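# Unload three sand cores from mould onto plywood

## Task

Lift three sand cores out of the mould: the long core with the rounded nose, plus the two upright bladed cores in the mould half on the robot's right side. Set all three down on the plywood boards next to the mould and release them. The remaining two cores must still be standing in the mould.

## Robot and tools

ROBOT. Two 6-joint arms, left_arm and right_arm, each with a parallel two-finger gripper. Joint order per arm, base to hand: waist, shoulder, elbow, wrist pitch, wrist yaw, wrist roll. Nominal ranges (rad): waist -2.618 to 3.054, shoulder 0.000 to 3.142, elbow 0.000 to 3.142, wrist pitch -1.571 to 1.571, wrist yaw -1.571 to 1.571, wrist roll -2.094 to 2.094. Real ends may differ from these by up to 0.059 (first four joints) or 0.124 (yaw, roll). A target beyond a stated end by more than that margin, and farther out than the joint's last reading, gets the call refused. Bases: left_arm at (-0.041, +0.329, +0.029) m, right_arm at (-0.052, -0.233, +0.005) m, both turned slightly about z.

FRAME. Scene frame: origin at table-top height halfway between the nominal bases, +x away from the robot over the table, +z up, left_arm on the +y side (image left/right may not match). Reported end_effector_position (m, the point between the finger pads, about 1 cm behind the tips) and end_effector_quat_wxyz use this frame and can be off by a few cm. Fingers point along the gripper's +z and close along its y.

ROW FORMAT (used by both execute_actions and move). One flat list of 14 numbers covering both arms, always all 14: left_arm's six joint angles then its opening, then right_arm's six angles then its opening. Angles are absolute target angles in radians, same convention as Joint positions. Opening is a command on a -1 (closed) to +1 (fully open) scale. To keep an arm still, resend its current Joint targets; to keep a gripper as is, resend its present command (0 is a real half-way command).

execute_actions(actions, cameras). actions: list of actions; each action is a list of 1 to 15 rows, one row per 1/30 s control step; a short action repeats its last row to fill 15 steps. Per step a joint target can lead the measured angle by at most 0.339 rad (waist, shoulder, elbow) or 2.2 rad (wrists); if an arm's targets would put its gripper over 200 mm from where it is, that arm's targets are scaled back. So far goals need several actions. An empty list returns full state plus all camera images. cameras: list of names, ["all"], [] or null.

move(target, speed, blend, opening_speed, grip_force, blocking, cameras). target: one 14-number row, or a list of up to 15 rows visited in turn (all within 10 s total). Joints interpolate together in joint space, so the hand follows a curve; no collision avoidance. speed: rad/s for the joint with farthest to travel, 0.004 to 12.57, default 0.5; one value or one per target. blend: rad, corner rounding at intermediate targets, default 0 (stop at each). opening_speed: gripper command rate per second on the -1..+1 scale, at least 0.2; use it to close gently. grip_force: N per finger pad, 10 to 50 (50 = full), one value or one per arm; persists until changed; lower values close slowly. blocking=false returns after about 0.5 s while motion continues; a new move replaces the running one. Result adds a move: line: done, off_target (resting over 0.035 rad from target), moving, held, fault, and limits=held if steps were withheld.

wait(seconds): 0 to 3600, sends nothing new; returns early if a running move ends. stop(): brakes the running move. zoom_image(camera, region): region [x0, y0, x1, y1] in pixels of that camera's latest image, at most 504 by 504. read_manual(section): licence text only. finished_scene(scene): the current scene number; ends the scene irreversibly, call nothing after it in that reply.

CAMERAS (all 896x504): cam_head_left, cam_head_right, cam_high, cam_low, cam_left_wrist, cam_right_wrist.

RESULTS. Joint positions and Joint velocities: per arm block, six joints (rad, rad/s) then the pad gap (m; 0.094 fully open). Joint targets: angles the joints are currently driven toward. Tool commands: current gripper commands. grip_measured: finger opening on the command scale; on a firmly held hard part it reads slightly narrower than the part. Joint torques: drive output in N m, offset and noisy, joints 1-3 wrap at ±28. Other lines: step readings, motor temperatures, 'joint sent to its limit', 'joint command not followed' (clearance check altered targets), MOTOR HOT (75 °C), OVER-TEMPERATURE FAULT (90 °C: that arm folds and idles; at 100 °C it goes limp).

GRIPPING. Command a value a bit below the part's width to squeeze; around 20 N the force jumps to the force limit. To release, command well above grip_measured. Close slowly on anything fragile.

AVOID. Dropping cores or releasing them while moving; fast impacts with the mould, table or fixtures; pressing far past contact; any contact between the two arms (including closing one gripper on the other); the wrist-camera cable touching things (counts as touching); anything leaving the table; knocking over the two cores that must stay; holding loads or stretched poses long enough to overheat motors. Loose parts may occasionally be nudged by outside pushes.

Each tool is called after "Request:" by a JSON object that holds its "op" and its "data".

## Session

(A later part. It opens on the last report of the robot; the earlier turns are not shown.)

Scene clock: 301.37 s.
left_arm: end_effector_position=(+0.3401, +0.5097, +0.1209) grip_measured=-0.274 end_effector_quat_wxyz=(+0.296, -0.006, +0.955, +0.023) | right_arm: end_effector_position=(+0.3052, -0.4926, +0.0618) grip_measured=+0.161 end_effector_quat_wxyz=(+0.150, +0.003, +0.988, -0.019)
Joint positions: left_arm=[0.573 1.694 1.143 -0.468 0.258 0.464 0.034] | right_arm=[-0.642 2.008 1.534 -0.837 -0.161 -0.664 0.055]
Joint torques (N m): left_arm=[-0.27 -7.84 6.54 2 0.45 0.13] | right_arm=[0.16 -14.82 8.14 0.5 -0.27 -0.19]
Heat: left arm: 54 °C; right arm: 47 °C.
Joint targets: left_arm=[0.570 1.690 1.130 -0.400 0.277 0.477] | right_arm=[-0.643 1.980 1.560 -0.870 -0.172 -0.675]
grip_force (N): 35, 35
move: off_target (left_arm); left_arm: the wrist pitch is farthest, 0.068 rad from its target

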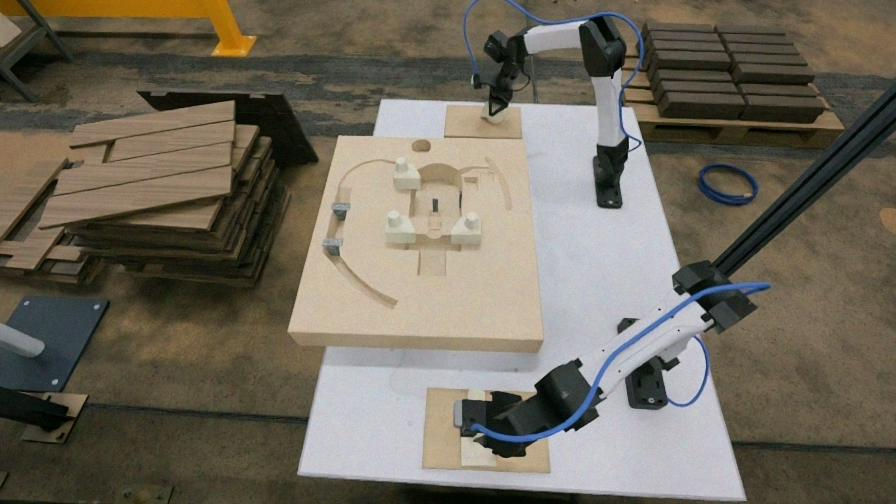

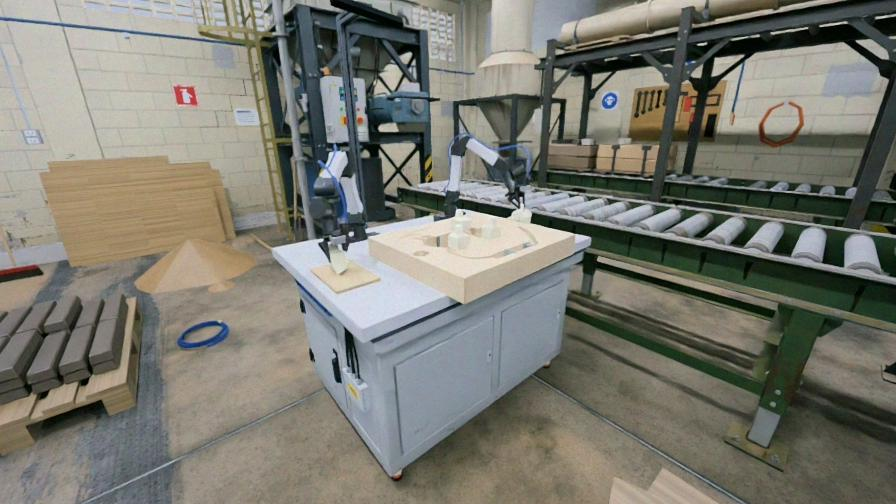

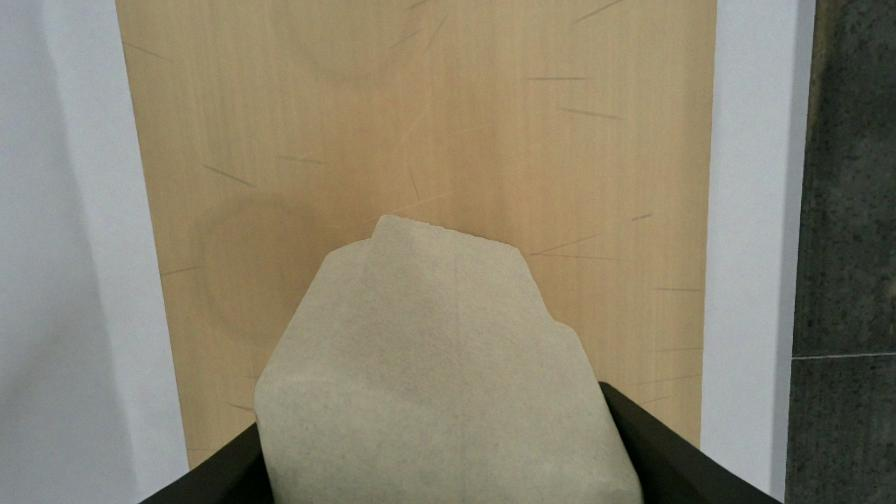

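Request:
{"op": "move", "data": {"target": [[0.5706,1.69,1.15,-0.47,0.2775,0.477,-0.7, -0.6435,1.96,1.63,-0.87,-0.172,-0.675,0],[0.5706,1.69,1.15,-0.47,0.2775,0.477,-0.7, -0.581,2.225,2.03,-1.33,0,-0.631,0],[0.5706,1.69,1.15,-0.47,0.2775,0.477,0.5, -0.581,2.225,2.03,-1.33,0,-0.631,0]], "speed": 0.3, "opening_speed": 0.5, "cameras": ["cam_high","cam_low","cam_right_wrist","cam_left_wrist"]}}

Request:
{"op": "zoom_image", "data": {"camera": "cam_high", "region": [440, 40, 560, 150]}}

Request:
{"op": "zoom_image", "data": {"camera": "cam_low", "region": [290, 190, 400, 290]}}

Request:
{"op": "zoom_image", "data": {"camera": "cam_low", "region": [490, 170, 560, 240]}}

Scene clock: 317.30 s.
left_arm: end_effector_position=(+0.3399, +0.5087, +0.1207) grip_measured=+0.498 end_effector_quat_wxyz=(+0.296, -0.005, +0.955, +0.020) | right_arm: end_effector_position=(+0.3029, -0.4927, +0.0875) grip_measured=+0.161 end_effector_quat_wxyz=(+0.017, -0.004, +1.000, -0.007)
Joint positions: left_arm=[0.573 1.694 1.143 -0.471 0.263 0.464 0.07] | right_arm=[-0.586 2.213 1.994 -1.316 -0.009 -0.643 0.055]
Joint torques (N m): left_arm=[-0.29 -7.88 8.46 1.32 0.41 0.15] | right_arm=[0.75 -12.36 8.61 0.25 0.04 0.05]
Heat: left arm: 53 °C; right arm: 49 °C.
Joint targets: left_arm=[0.570 1.690 1.150 -0.470 0.278 0.477] | right_arm=[-0.581 2.225 2.030 -1.330 0.000 -0.631]
grip_force (N): 35, 35
move: off_target (right_arm); right_arm: the elbow is farthest, 0.036 rad from its target
Images, in order (width x height): cam_high 896x504, cam_low 896x504, cam_left_wrist 896x504, cam_right_wrist 896x504.

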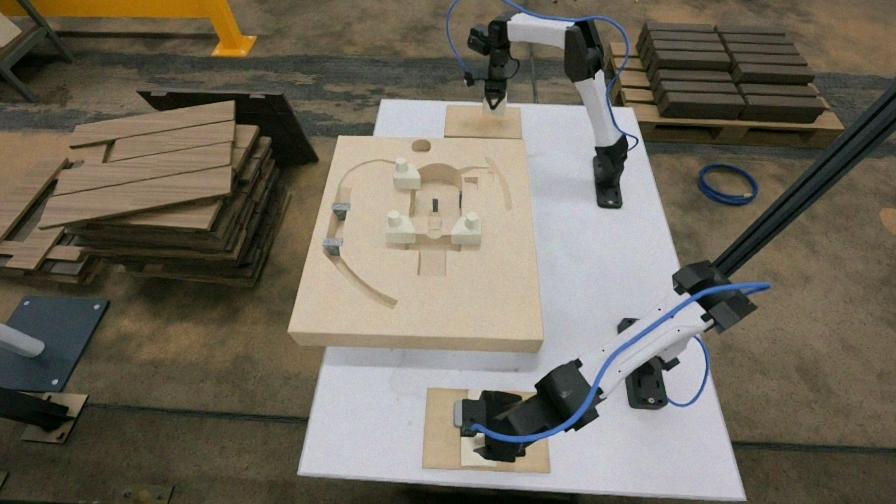

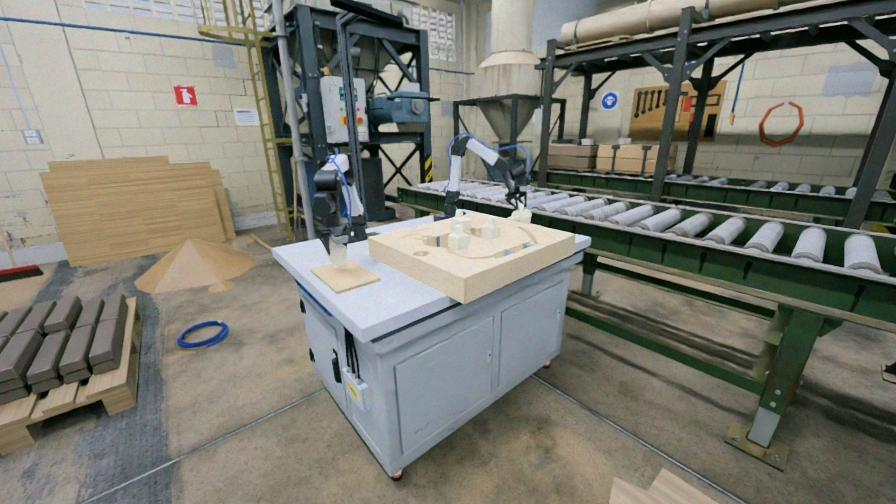

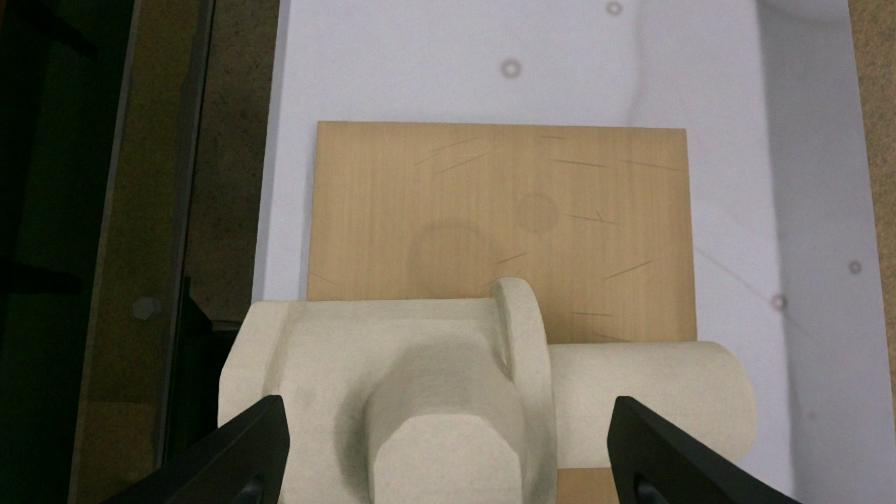

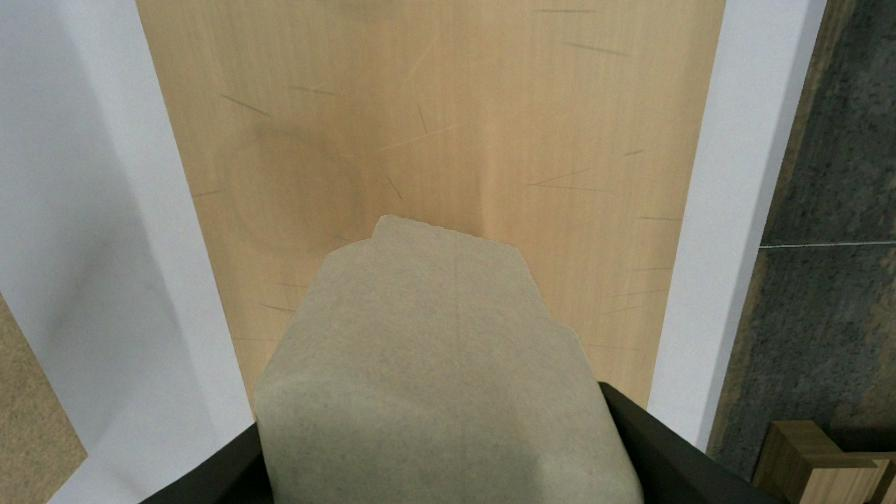

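Scaled by 4.200 from the camera's image (finer frame: 1280x720).

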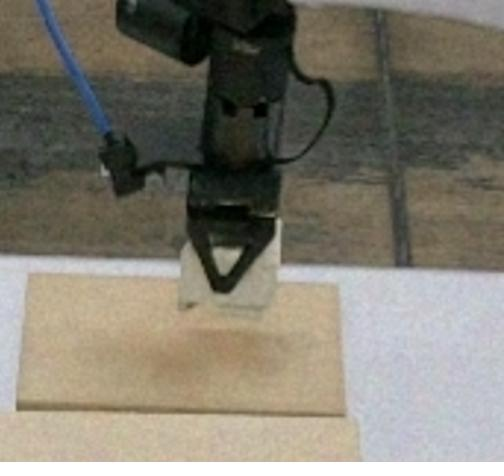

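Scaled by 4.582 from the camera's image (finer frame: 1280x720).

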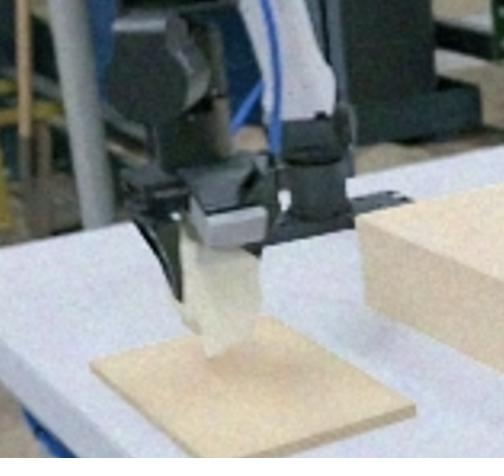

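Scaled by 7.200 from the camera's image (finer frame: 1280x720).

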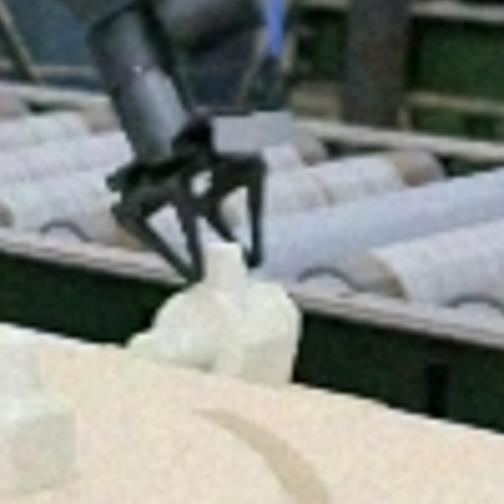

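Request:
{"op": "move", "data": {"target": [0.5706,1.66,1.40,-0.76,0.2775,0.477,0.9, -0.581,2.231,1.937,-1.225,0,-0.631,0], "speed": 0.2, "cameras": ["cam_high","cam_low","cam_right_wrist","cam_left_wrist"]}}

Request:
{"op": "zoom_image", "data": {"camera": "cam_high", "region": [440, 40, 560, 150]}}

Request:
{"op": "zoom_image", "data": {"camera": "cam_low", "region": [290, 190, 400, 290]}}

Scene clock: 327.93 s.
left_arm: end_effector_position=(+0.3396, +0.5085, +0.1765) grip_measured=+0.899 end_effector_quat_wxyz=(+0.281, -0.008, +0.960, +0.011) | right_arm: end_effector_position=(+0.3059, -0.4949, +0.0702) grip_measured=+0.161 end_effector_quat_wxyz=(+0.021, -0.004, +1.000, -0.010)
Joint positions: left_arm=[0.573 1.678 1.37 -0.75 0.263 0.464 0.089] | right_arm=[-0.586 2.22 1.937 -1.242 -0.009 -0.643 0.055]
Joint torques (N m): left_arm=[-0.31 -9.03 10.85 1.2 0.4 0.12] | right_arm=[0.72 -12.66 5.83 0.57 0.06 0.08]
Heat: left arm: 53 °C; right arm: 50 °C.
Joint targets: left_arm=[0.570 1.660 1.400 -0.760 0.278 0.477] | right_arm=[-0.581 2.231 1.937 -1.225 0.000 -0.631]
grip_force (N): 35, 35
move: done
Images, in order (width x height): cam_high 896x504, cam_low 896x504, cam_left_wrist 896x504, cam_right_wrist 896x504.

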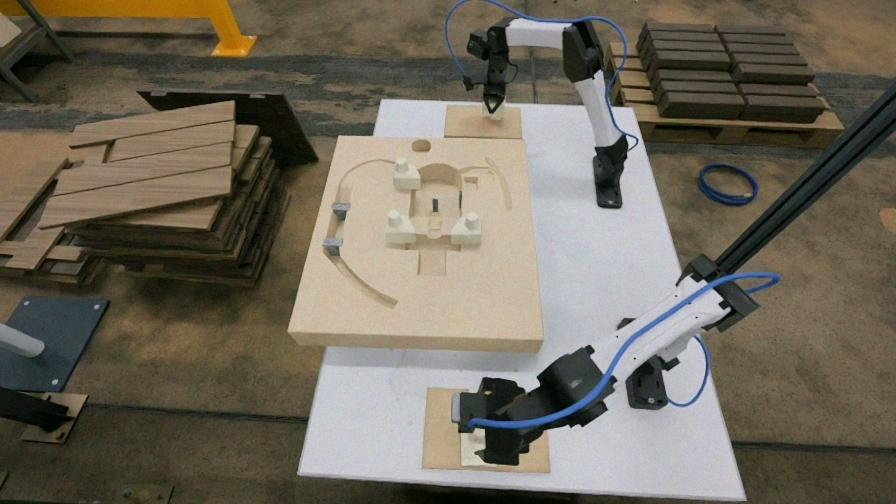

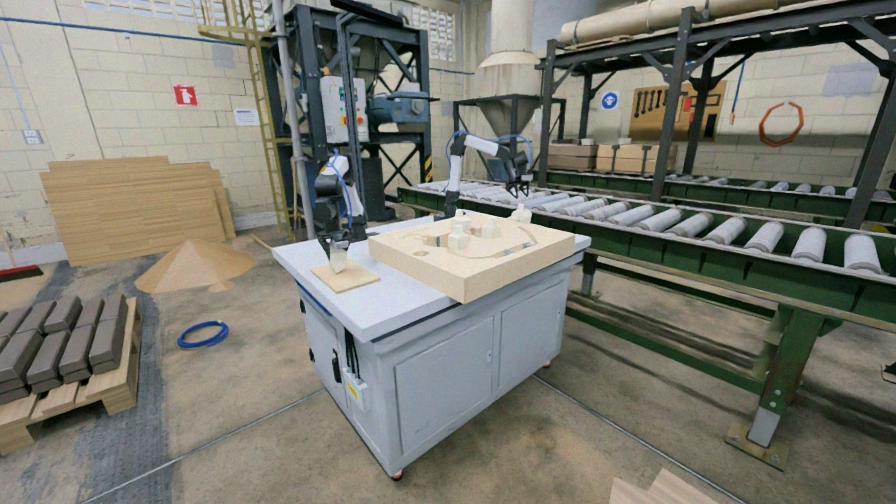

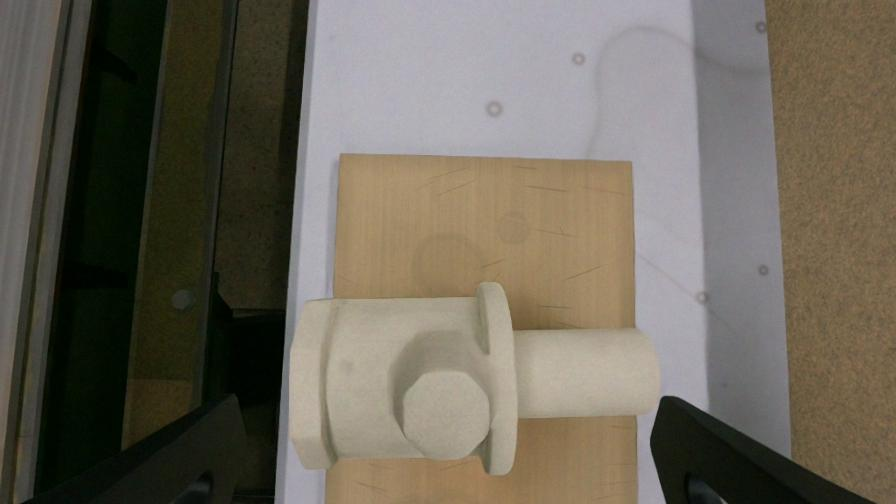

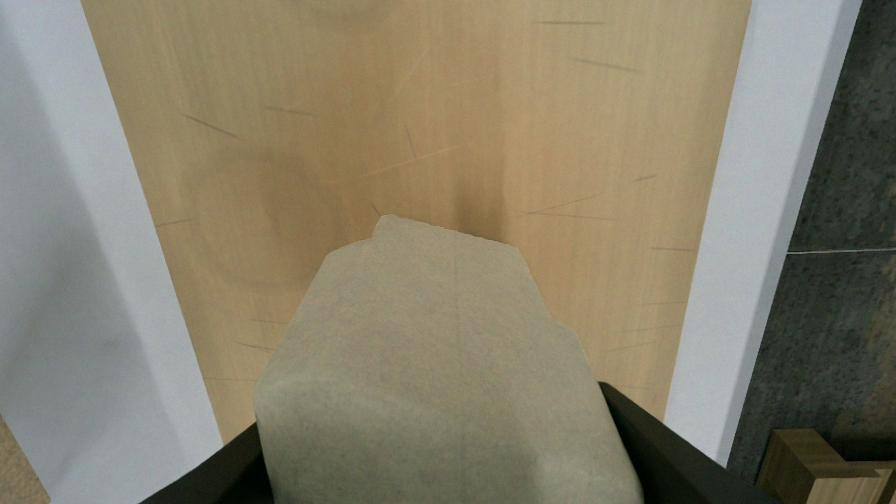

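Scaled by 4.200 from the camera's image (finer frame: 1280x720).

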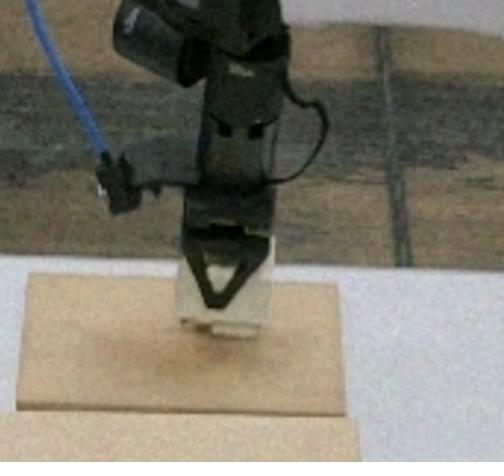

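Scaled by 4.582 from the camera's image (finer frame: 1280x720).

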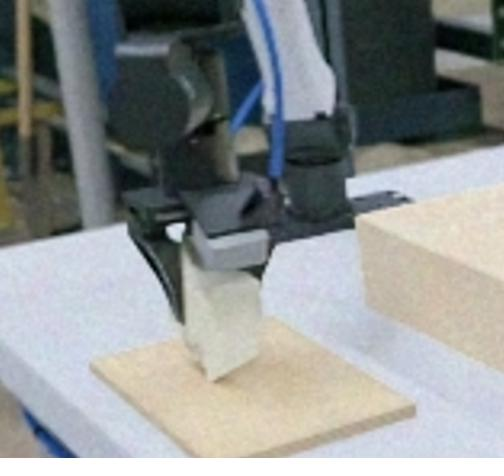

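Request:
{"op": "move", "data": {"target": [0.5706,1.66,1.40,-0.76,0.2775,0.477,0.9, -0.581,2.236,1.900,-1.215,0,-0.631,0], "speed": 0.1, "cameras": ["cam_high","cam_right_wrist"]}}

Request:
{"op": "zoom_image", "data": {"camera": "cam_high", "region": [440, 40, 560, 150]}}

Scene clock: 332.23 s.
left_arm: end_effector_position=(+0.3395, +0.5084, +0.1764) grip_measured=+0.899 end_effector_quat_wxyz=(+0.281, -0.008, +0.960, +0.011) | right_arm: end_effector_position=(+0.3042, -0.4938, +0.0660) grip_measured=+0.161 end_effector_quat_wxyz=(+0.018, -0.004, +1.000, -0.008)
Joint positions: left_arm=[0.573 1.678 1.37 -0.751 0.263 0.464 0.089] | right_arm=[-0.586 2.22 1.921 -1.233 -0.009 -0.643 0.055]
Joint torques (N m): left_arm=[-0.28 -9.18 10.76 1.18 0.4 0.13] | right_arm=[0.72 -12.38 4.45 0.55 -0.01 0.06]
Heat: left arm: 53 °C; right arm: 51 °C.
Joint targets: left_arm=[0.570 1.660 1.400 -0.760 0.278 0.477] | right_arm=[-0.581 2.236 1.900 -1.215 0.000 -0.631]
grip_force (N): 35, 35
move: done

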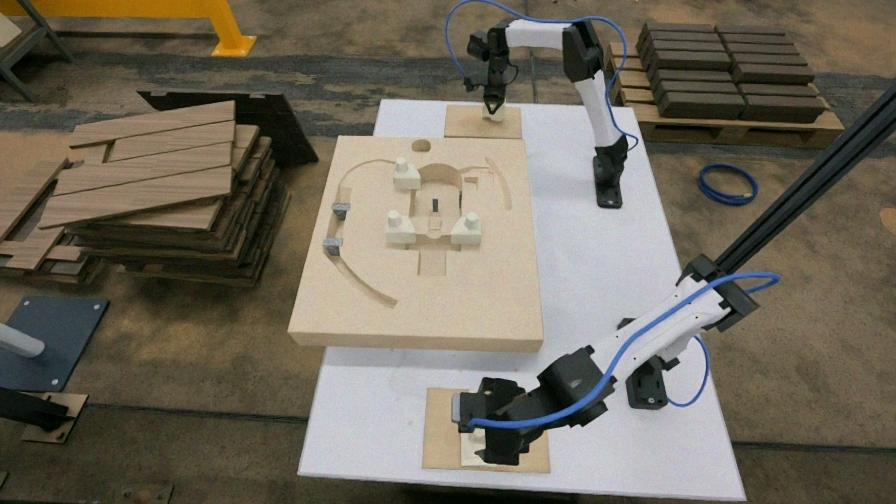

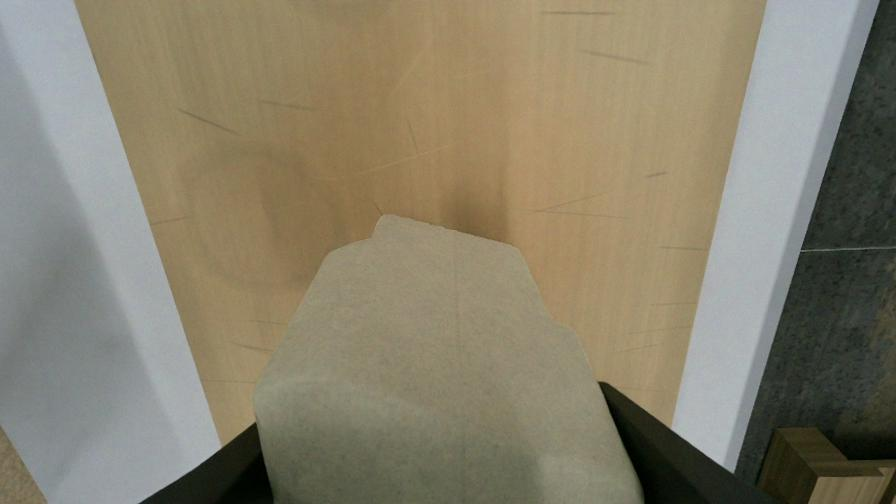

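Scaled by 4.200 from the camera's image (finer frame: 1280x720).

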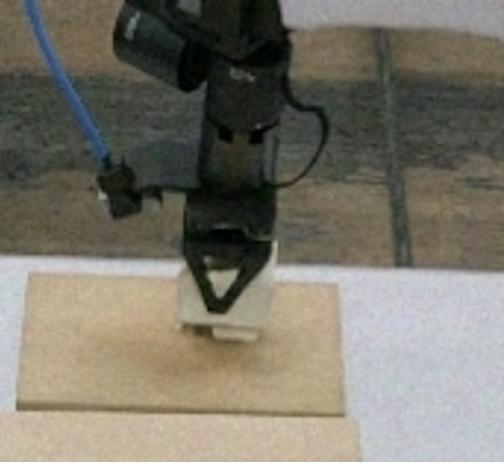

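Request:
{"op": "move", "data": {"target": [0.5706,1.66,1.40,-0.76,0.2775,0.477,0.9, -0.581,2.236,1.900,-1.215,0,-0.631,0.6], "opening_speed": 0.5, "cameras": ["cam_high","cam_right_wrist"]}}

Request:
{"op": "zoom_image", "data": {"camera": "cam_high", "region": [440, 40, 560, 150]}}

Scene clock: 337.37 s.
left_arm: end_effector_position=(+0.3395, +0.5084, +0.1764) grip_measured=+0.899 end_effector_quat_wxyz=(+0.281, -0.008, +0.960, +0.011) | right_arm: end_effector_position=(+0.3017, -0.4921, +0.0625) grip_measured=+0.598 end_effector_quat_wxyz=(+0.013, -0.004, +1.000, -0.005)
Joint positions: left_arm=[0.573 1.678 1.37 -0.751 0.263 0.464 0.089] | right_arm=[-0.585 2.22 1.907 -1.231 -0.007 -0.643 0.075]
Joint torques (N m): left_arm=[-0.29 -9.24 10.78 1.16 0.4 0.13] | right_arm=[0.58 -12.23 5.33 0.5 0.01 0.08]
Heat: left arm: 54 °C; right arm: 51 °C.
Joint targets: left_arm=[0.570 1.660 1.400 -0.760 0.278 0.477] | right_arm=[-0.581 2.236 1.900 -1.215 0.000 -0.631]
grip_force (N): 35, 35
move: done

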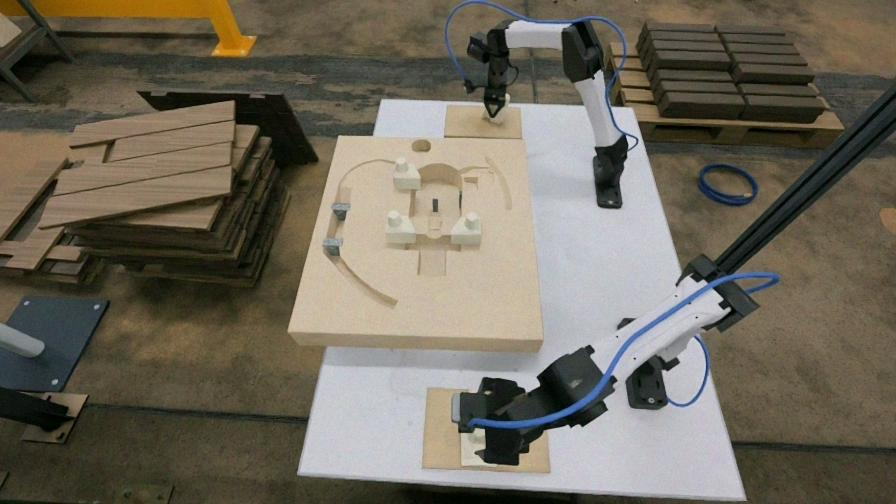

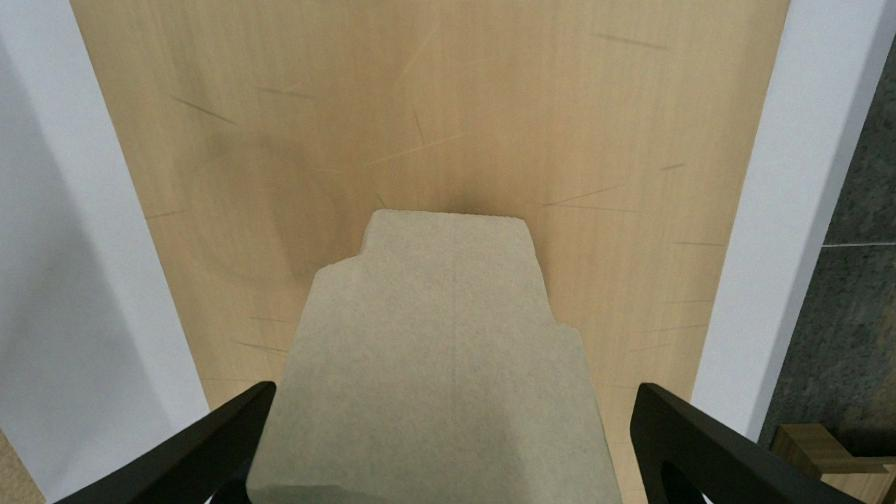

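Scaled by 4.200 from the camera's image (finer frame: 1280x720).

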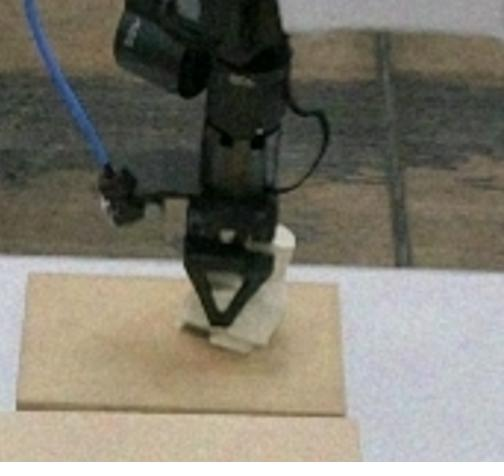

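Request:
{"op": "move", "data": {"target": [[0.5706,1.66,1.40,-0.76,0.2775,0.477,0.9, -0.581,2.236,1.915,-1.235,0,-0.631,1],[0.10,1.56,1.45,-0.887,0.04,0.06,0.9, -0.581,2.22,2.25,-1.53,0,-0.631,1]], "opening_speed": 0.8, "speed": 0.5, "cameras": ["all"]}}

Request:
{"op": "zoom_image", "data": {"camera": "cam_high", "region": [440, 40, 560, 150]}}

Request:
{"op": "zoom_image", "data": {"camera": "cam_low", "region": [290, 190, 400, 290]}}

Scene clock: 344.97 s.
left_arm: end_effector_position=(+0.3582, +0.3493, +0.2146) grip_measured=+0.899 end_effector_quat_wxyz=(+0.267, +0.005, +0.964, -0.007) | right_arm: end_effector_position=(+0.3032, -0.4932, +0.1434) grip_measured=+0.998 end_effector_quat_wxyz=(+0.027, -0.004, +0.999, -0.016)
Joint positions: left_arm=[0.1 1.576 1.42 -0.877 0.056 0.072 0.089] | right_arm=[-0.585 2.22 2.229 -1.516 -0.007 -0.643 0.094]
Joint torques (N m): left_arm=[-0.06 -8.18 10.81 1.22 -0.03 -0.07] | right_arm=[0.64 -13.63 7.09 0.33 0.03 0.06]
Heat: left arm: 54 °C; right arm: 51 °C.
Joint targets: left_arm=[0.100 1.560 1.450 -0.887 0.040 0.060] | right_arm=[-0.581 2.220 2.250 -1.530 0.000 -0.631]
grip_force (N): 35, 35
move: done

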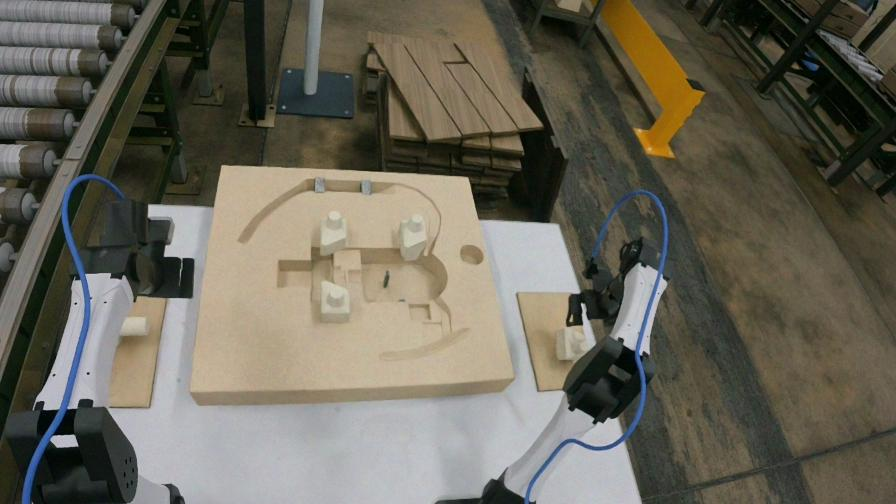

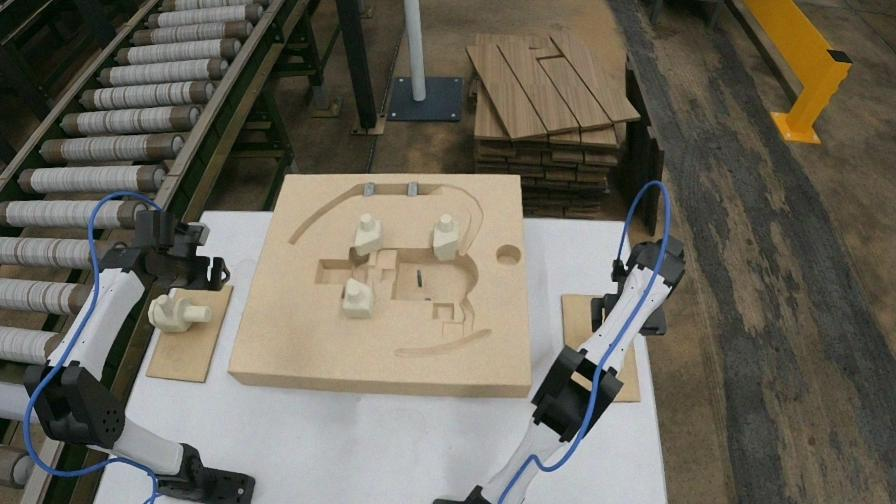

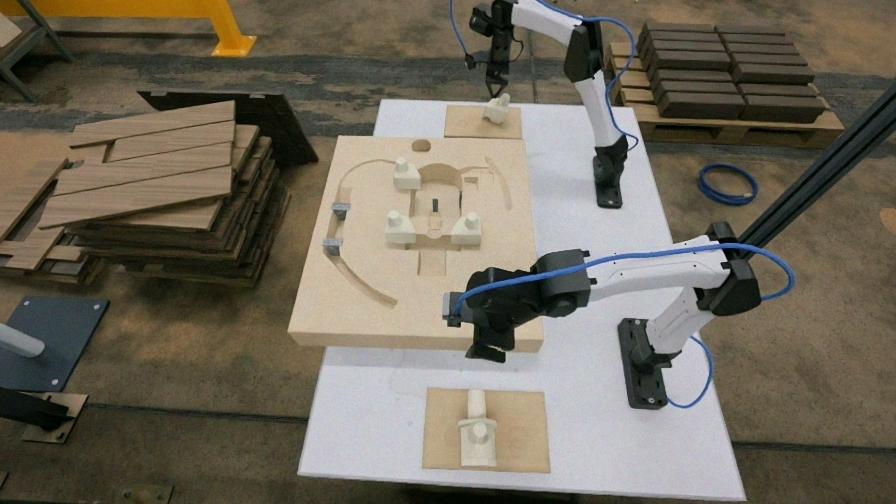

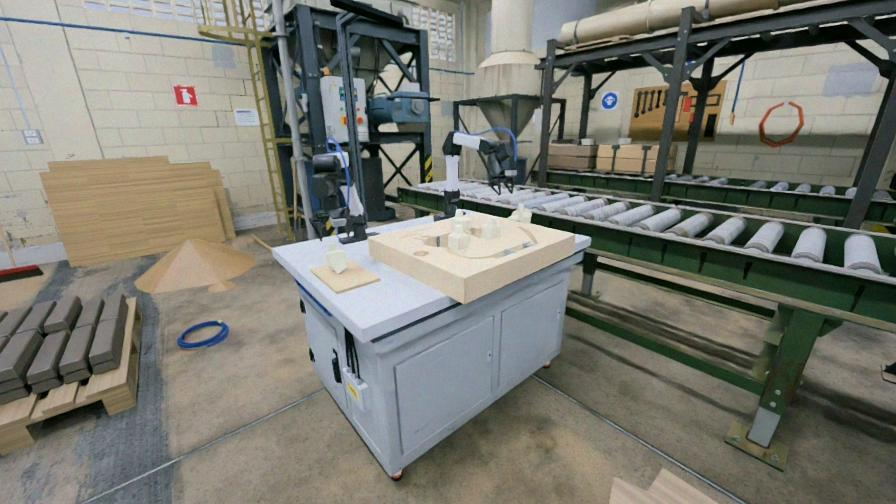

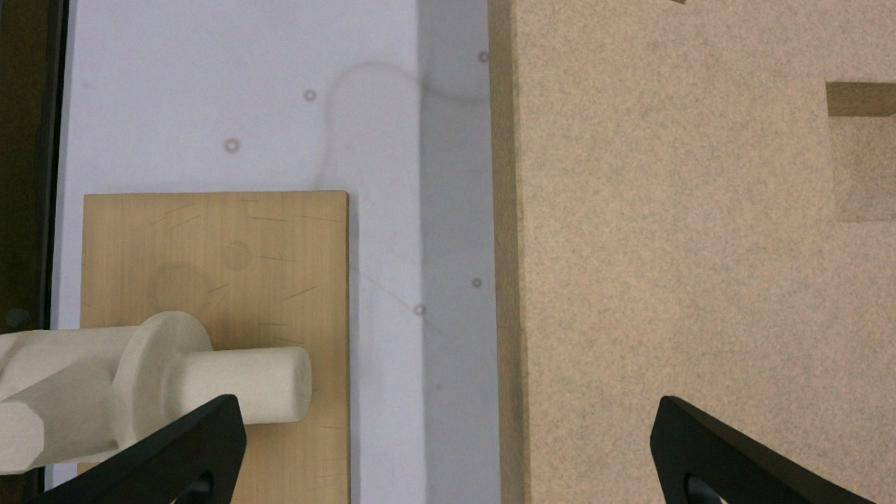

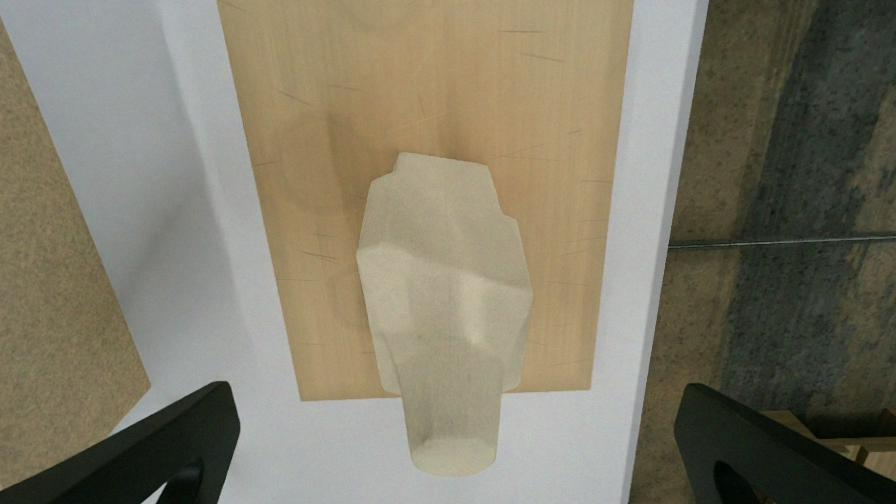

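Scaled by 4.200 from the camera's image (finer frame: 1280x720).

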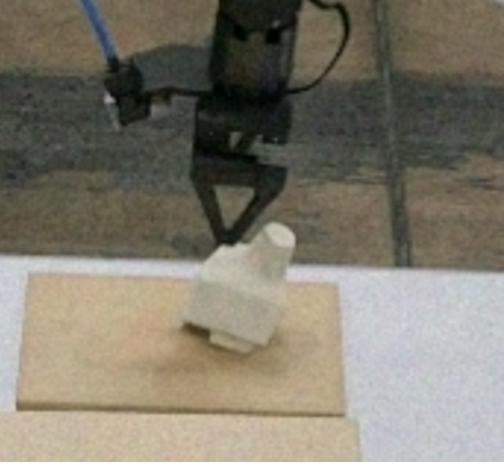

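Scaled by 4.582 from the camera's image (finer frame: 1280x720).

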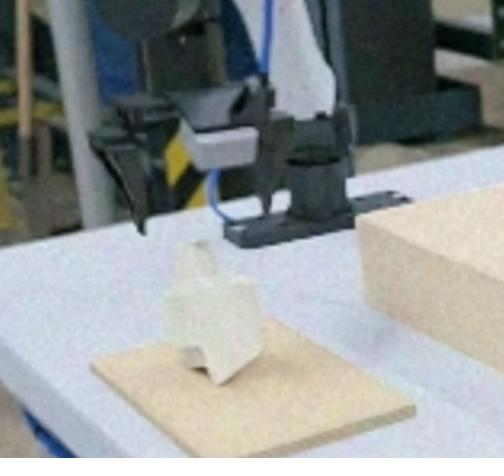

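Request:
{"op": "move", "data": {"target": [0.10,1.56,1.45,-0.887,0.04,0.06,0.9, 0.247,2.278,2.285,-0.80,0.137,0.142,1], "speed": 0.7, "cameras": ["cam_head_left","cam_high","cam_right_wrist"]}}

Scene clock: 356.23 s.
left_arm: end_effector_position=(+0.3581, +0.3493, +0.2145) grip_measured=+0.899 end_effector_quat_wxyz=(+0.267, +0.005, +0.964, -0.007) | right_arm: end_effector_position=(+0.5415, -0.1358, +0.2073) grip_measured=+0.998 end_effector_quat_wxyz=(+0.375, -0.010, +0.927, +0.003)
Joint positions: left_arm=[0.1 1.576 1.42 -0.877 0.056 0.071 0.089] | right_arm=[0.249 2.251 2.26 -0.818 0.126 0.128 0.094]
Joint torques (N m): left_arm=[-0.03 -8.17 10.85 1.23 -0.04 -0.08] | right_arm=[0.08 -12.36 8.42 1.65 0.2 0.08]
Motor temperatures (°C): left_arm=[23 54 47 37 23 22 26] | right_arm=[25 53 43 31 21 24 23]
Heat: left arm: 54 °C; right arm: 53 °C.
Joint targets: left_arm=[0.100 1.560 1.450 -0.887 0.040 0.060] | right_arm=[0.247 2.278 2.285 -0.800 0.137 0.142]
grip_force (N): 35, 35
move: done

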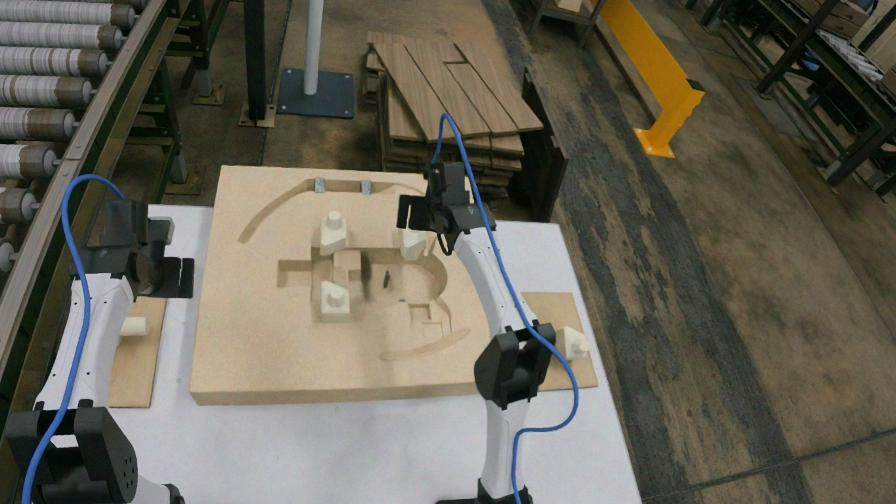

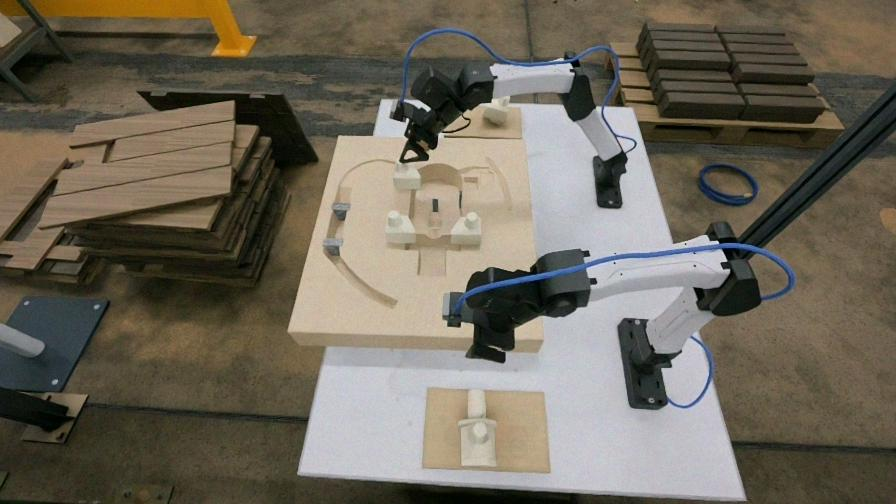

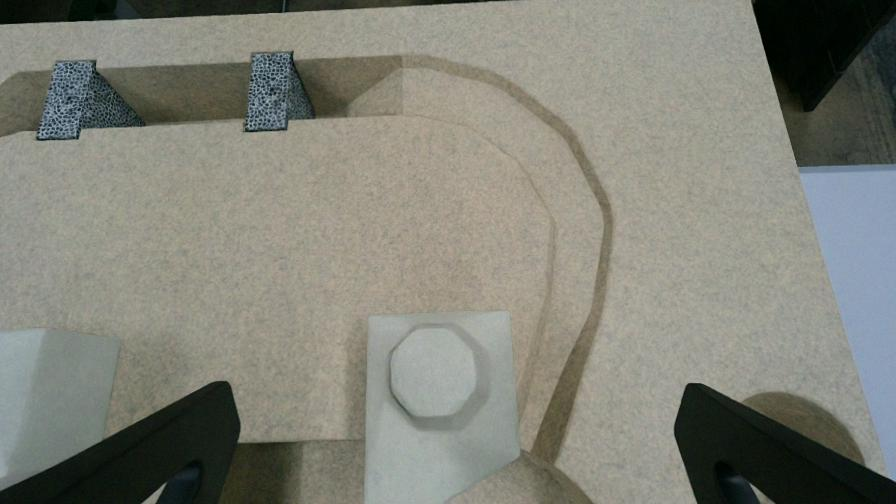

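Request:
{"op": "move", "data": {"target": [[0.10,1.56,1.45,-0.887,0.04,0.06,0.9, 0.252,2.235,1.835,-0.395,0.137,0.142,1],[0.10,1.56,1.45,-0.887,0.04,0.06,0.9, 0.252,2.235,1.835,-0.395,0.137,0.142,-0.05]], "speed": 0.4, "opening_speed": 0.8, "cameras": ["cam_high","cam_right_wrist"]}}

Scene clock: 373.53 s.
left_arm: end_effector_position=(+0.3581, +0.3493, +0.2145) grip_measured=+0.899 end_effector_quat_wxyz=(+0.267, +0.005, +0.964, -0.007) | right_arm: end_effector_position=(+0.5437, -0.1311, +0.1023) grip_measured=+0.178 end_effector_quat_wxyz=(+0.372, -0.013, +0.928, +0.003)
Joint positions: left_arm=[0.1 1.576 1.42 -0.877 0.056 0.071 0.089] | right_arm=[0.257 2.251 1.845 -0.411 0.128 0.129 0.055]
Joint torques (N m): left_arm=[-0.05 -8.12 10.82 1.22 -0.05 -0.08] | right_arm=[-0.12 -16.94 6.08 1.67 0.11 0.09]
Heat: left arm: 53 °C; right arm: 51 °C.
Joint targets: left_arm=[0.100 1.560 1.450 -0.887 0.040 0.060] | right_arm=[0.252 2.235 1.835 -0.395 0.137 0.142]
grip_force (N): 35, 35
move: done

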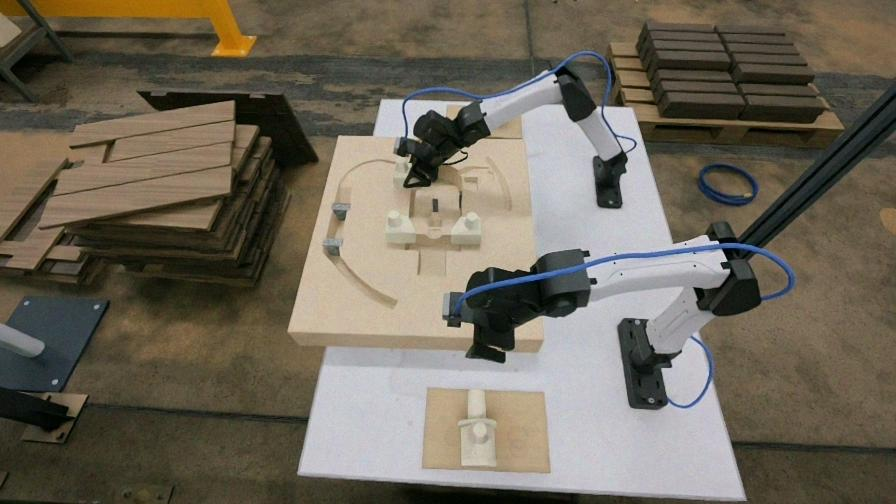

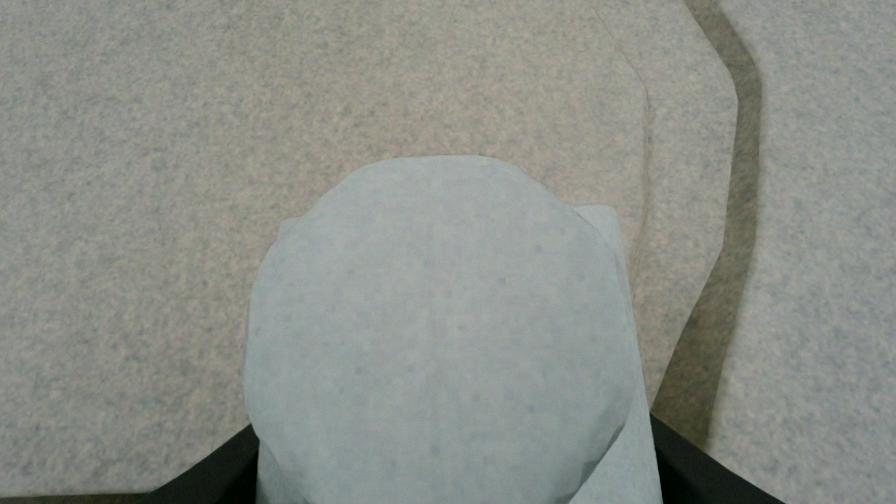

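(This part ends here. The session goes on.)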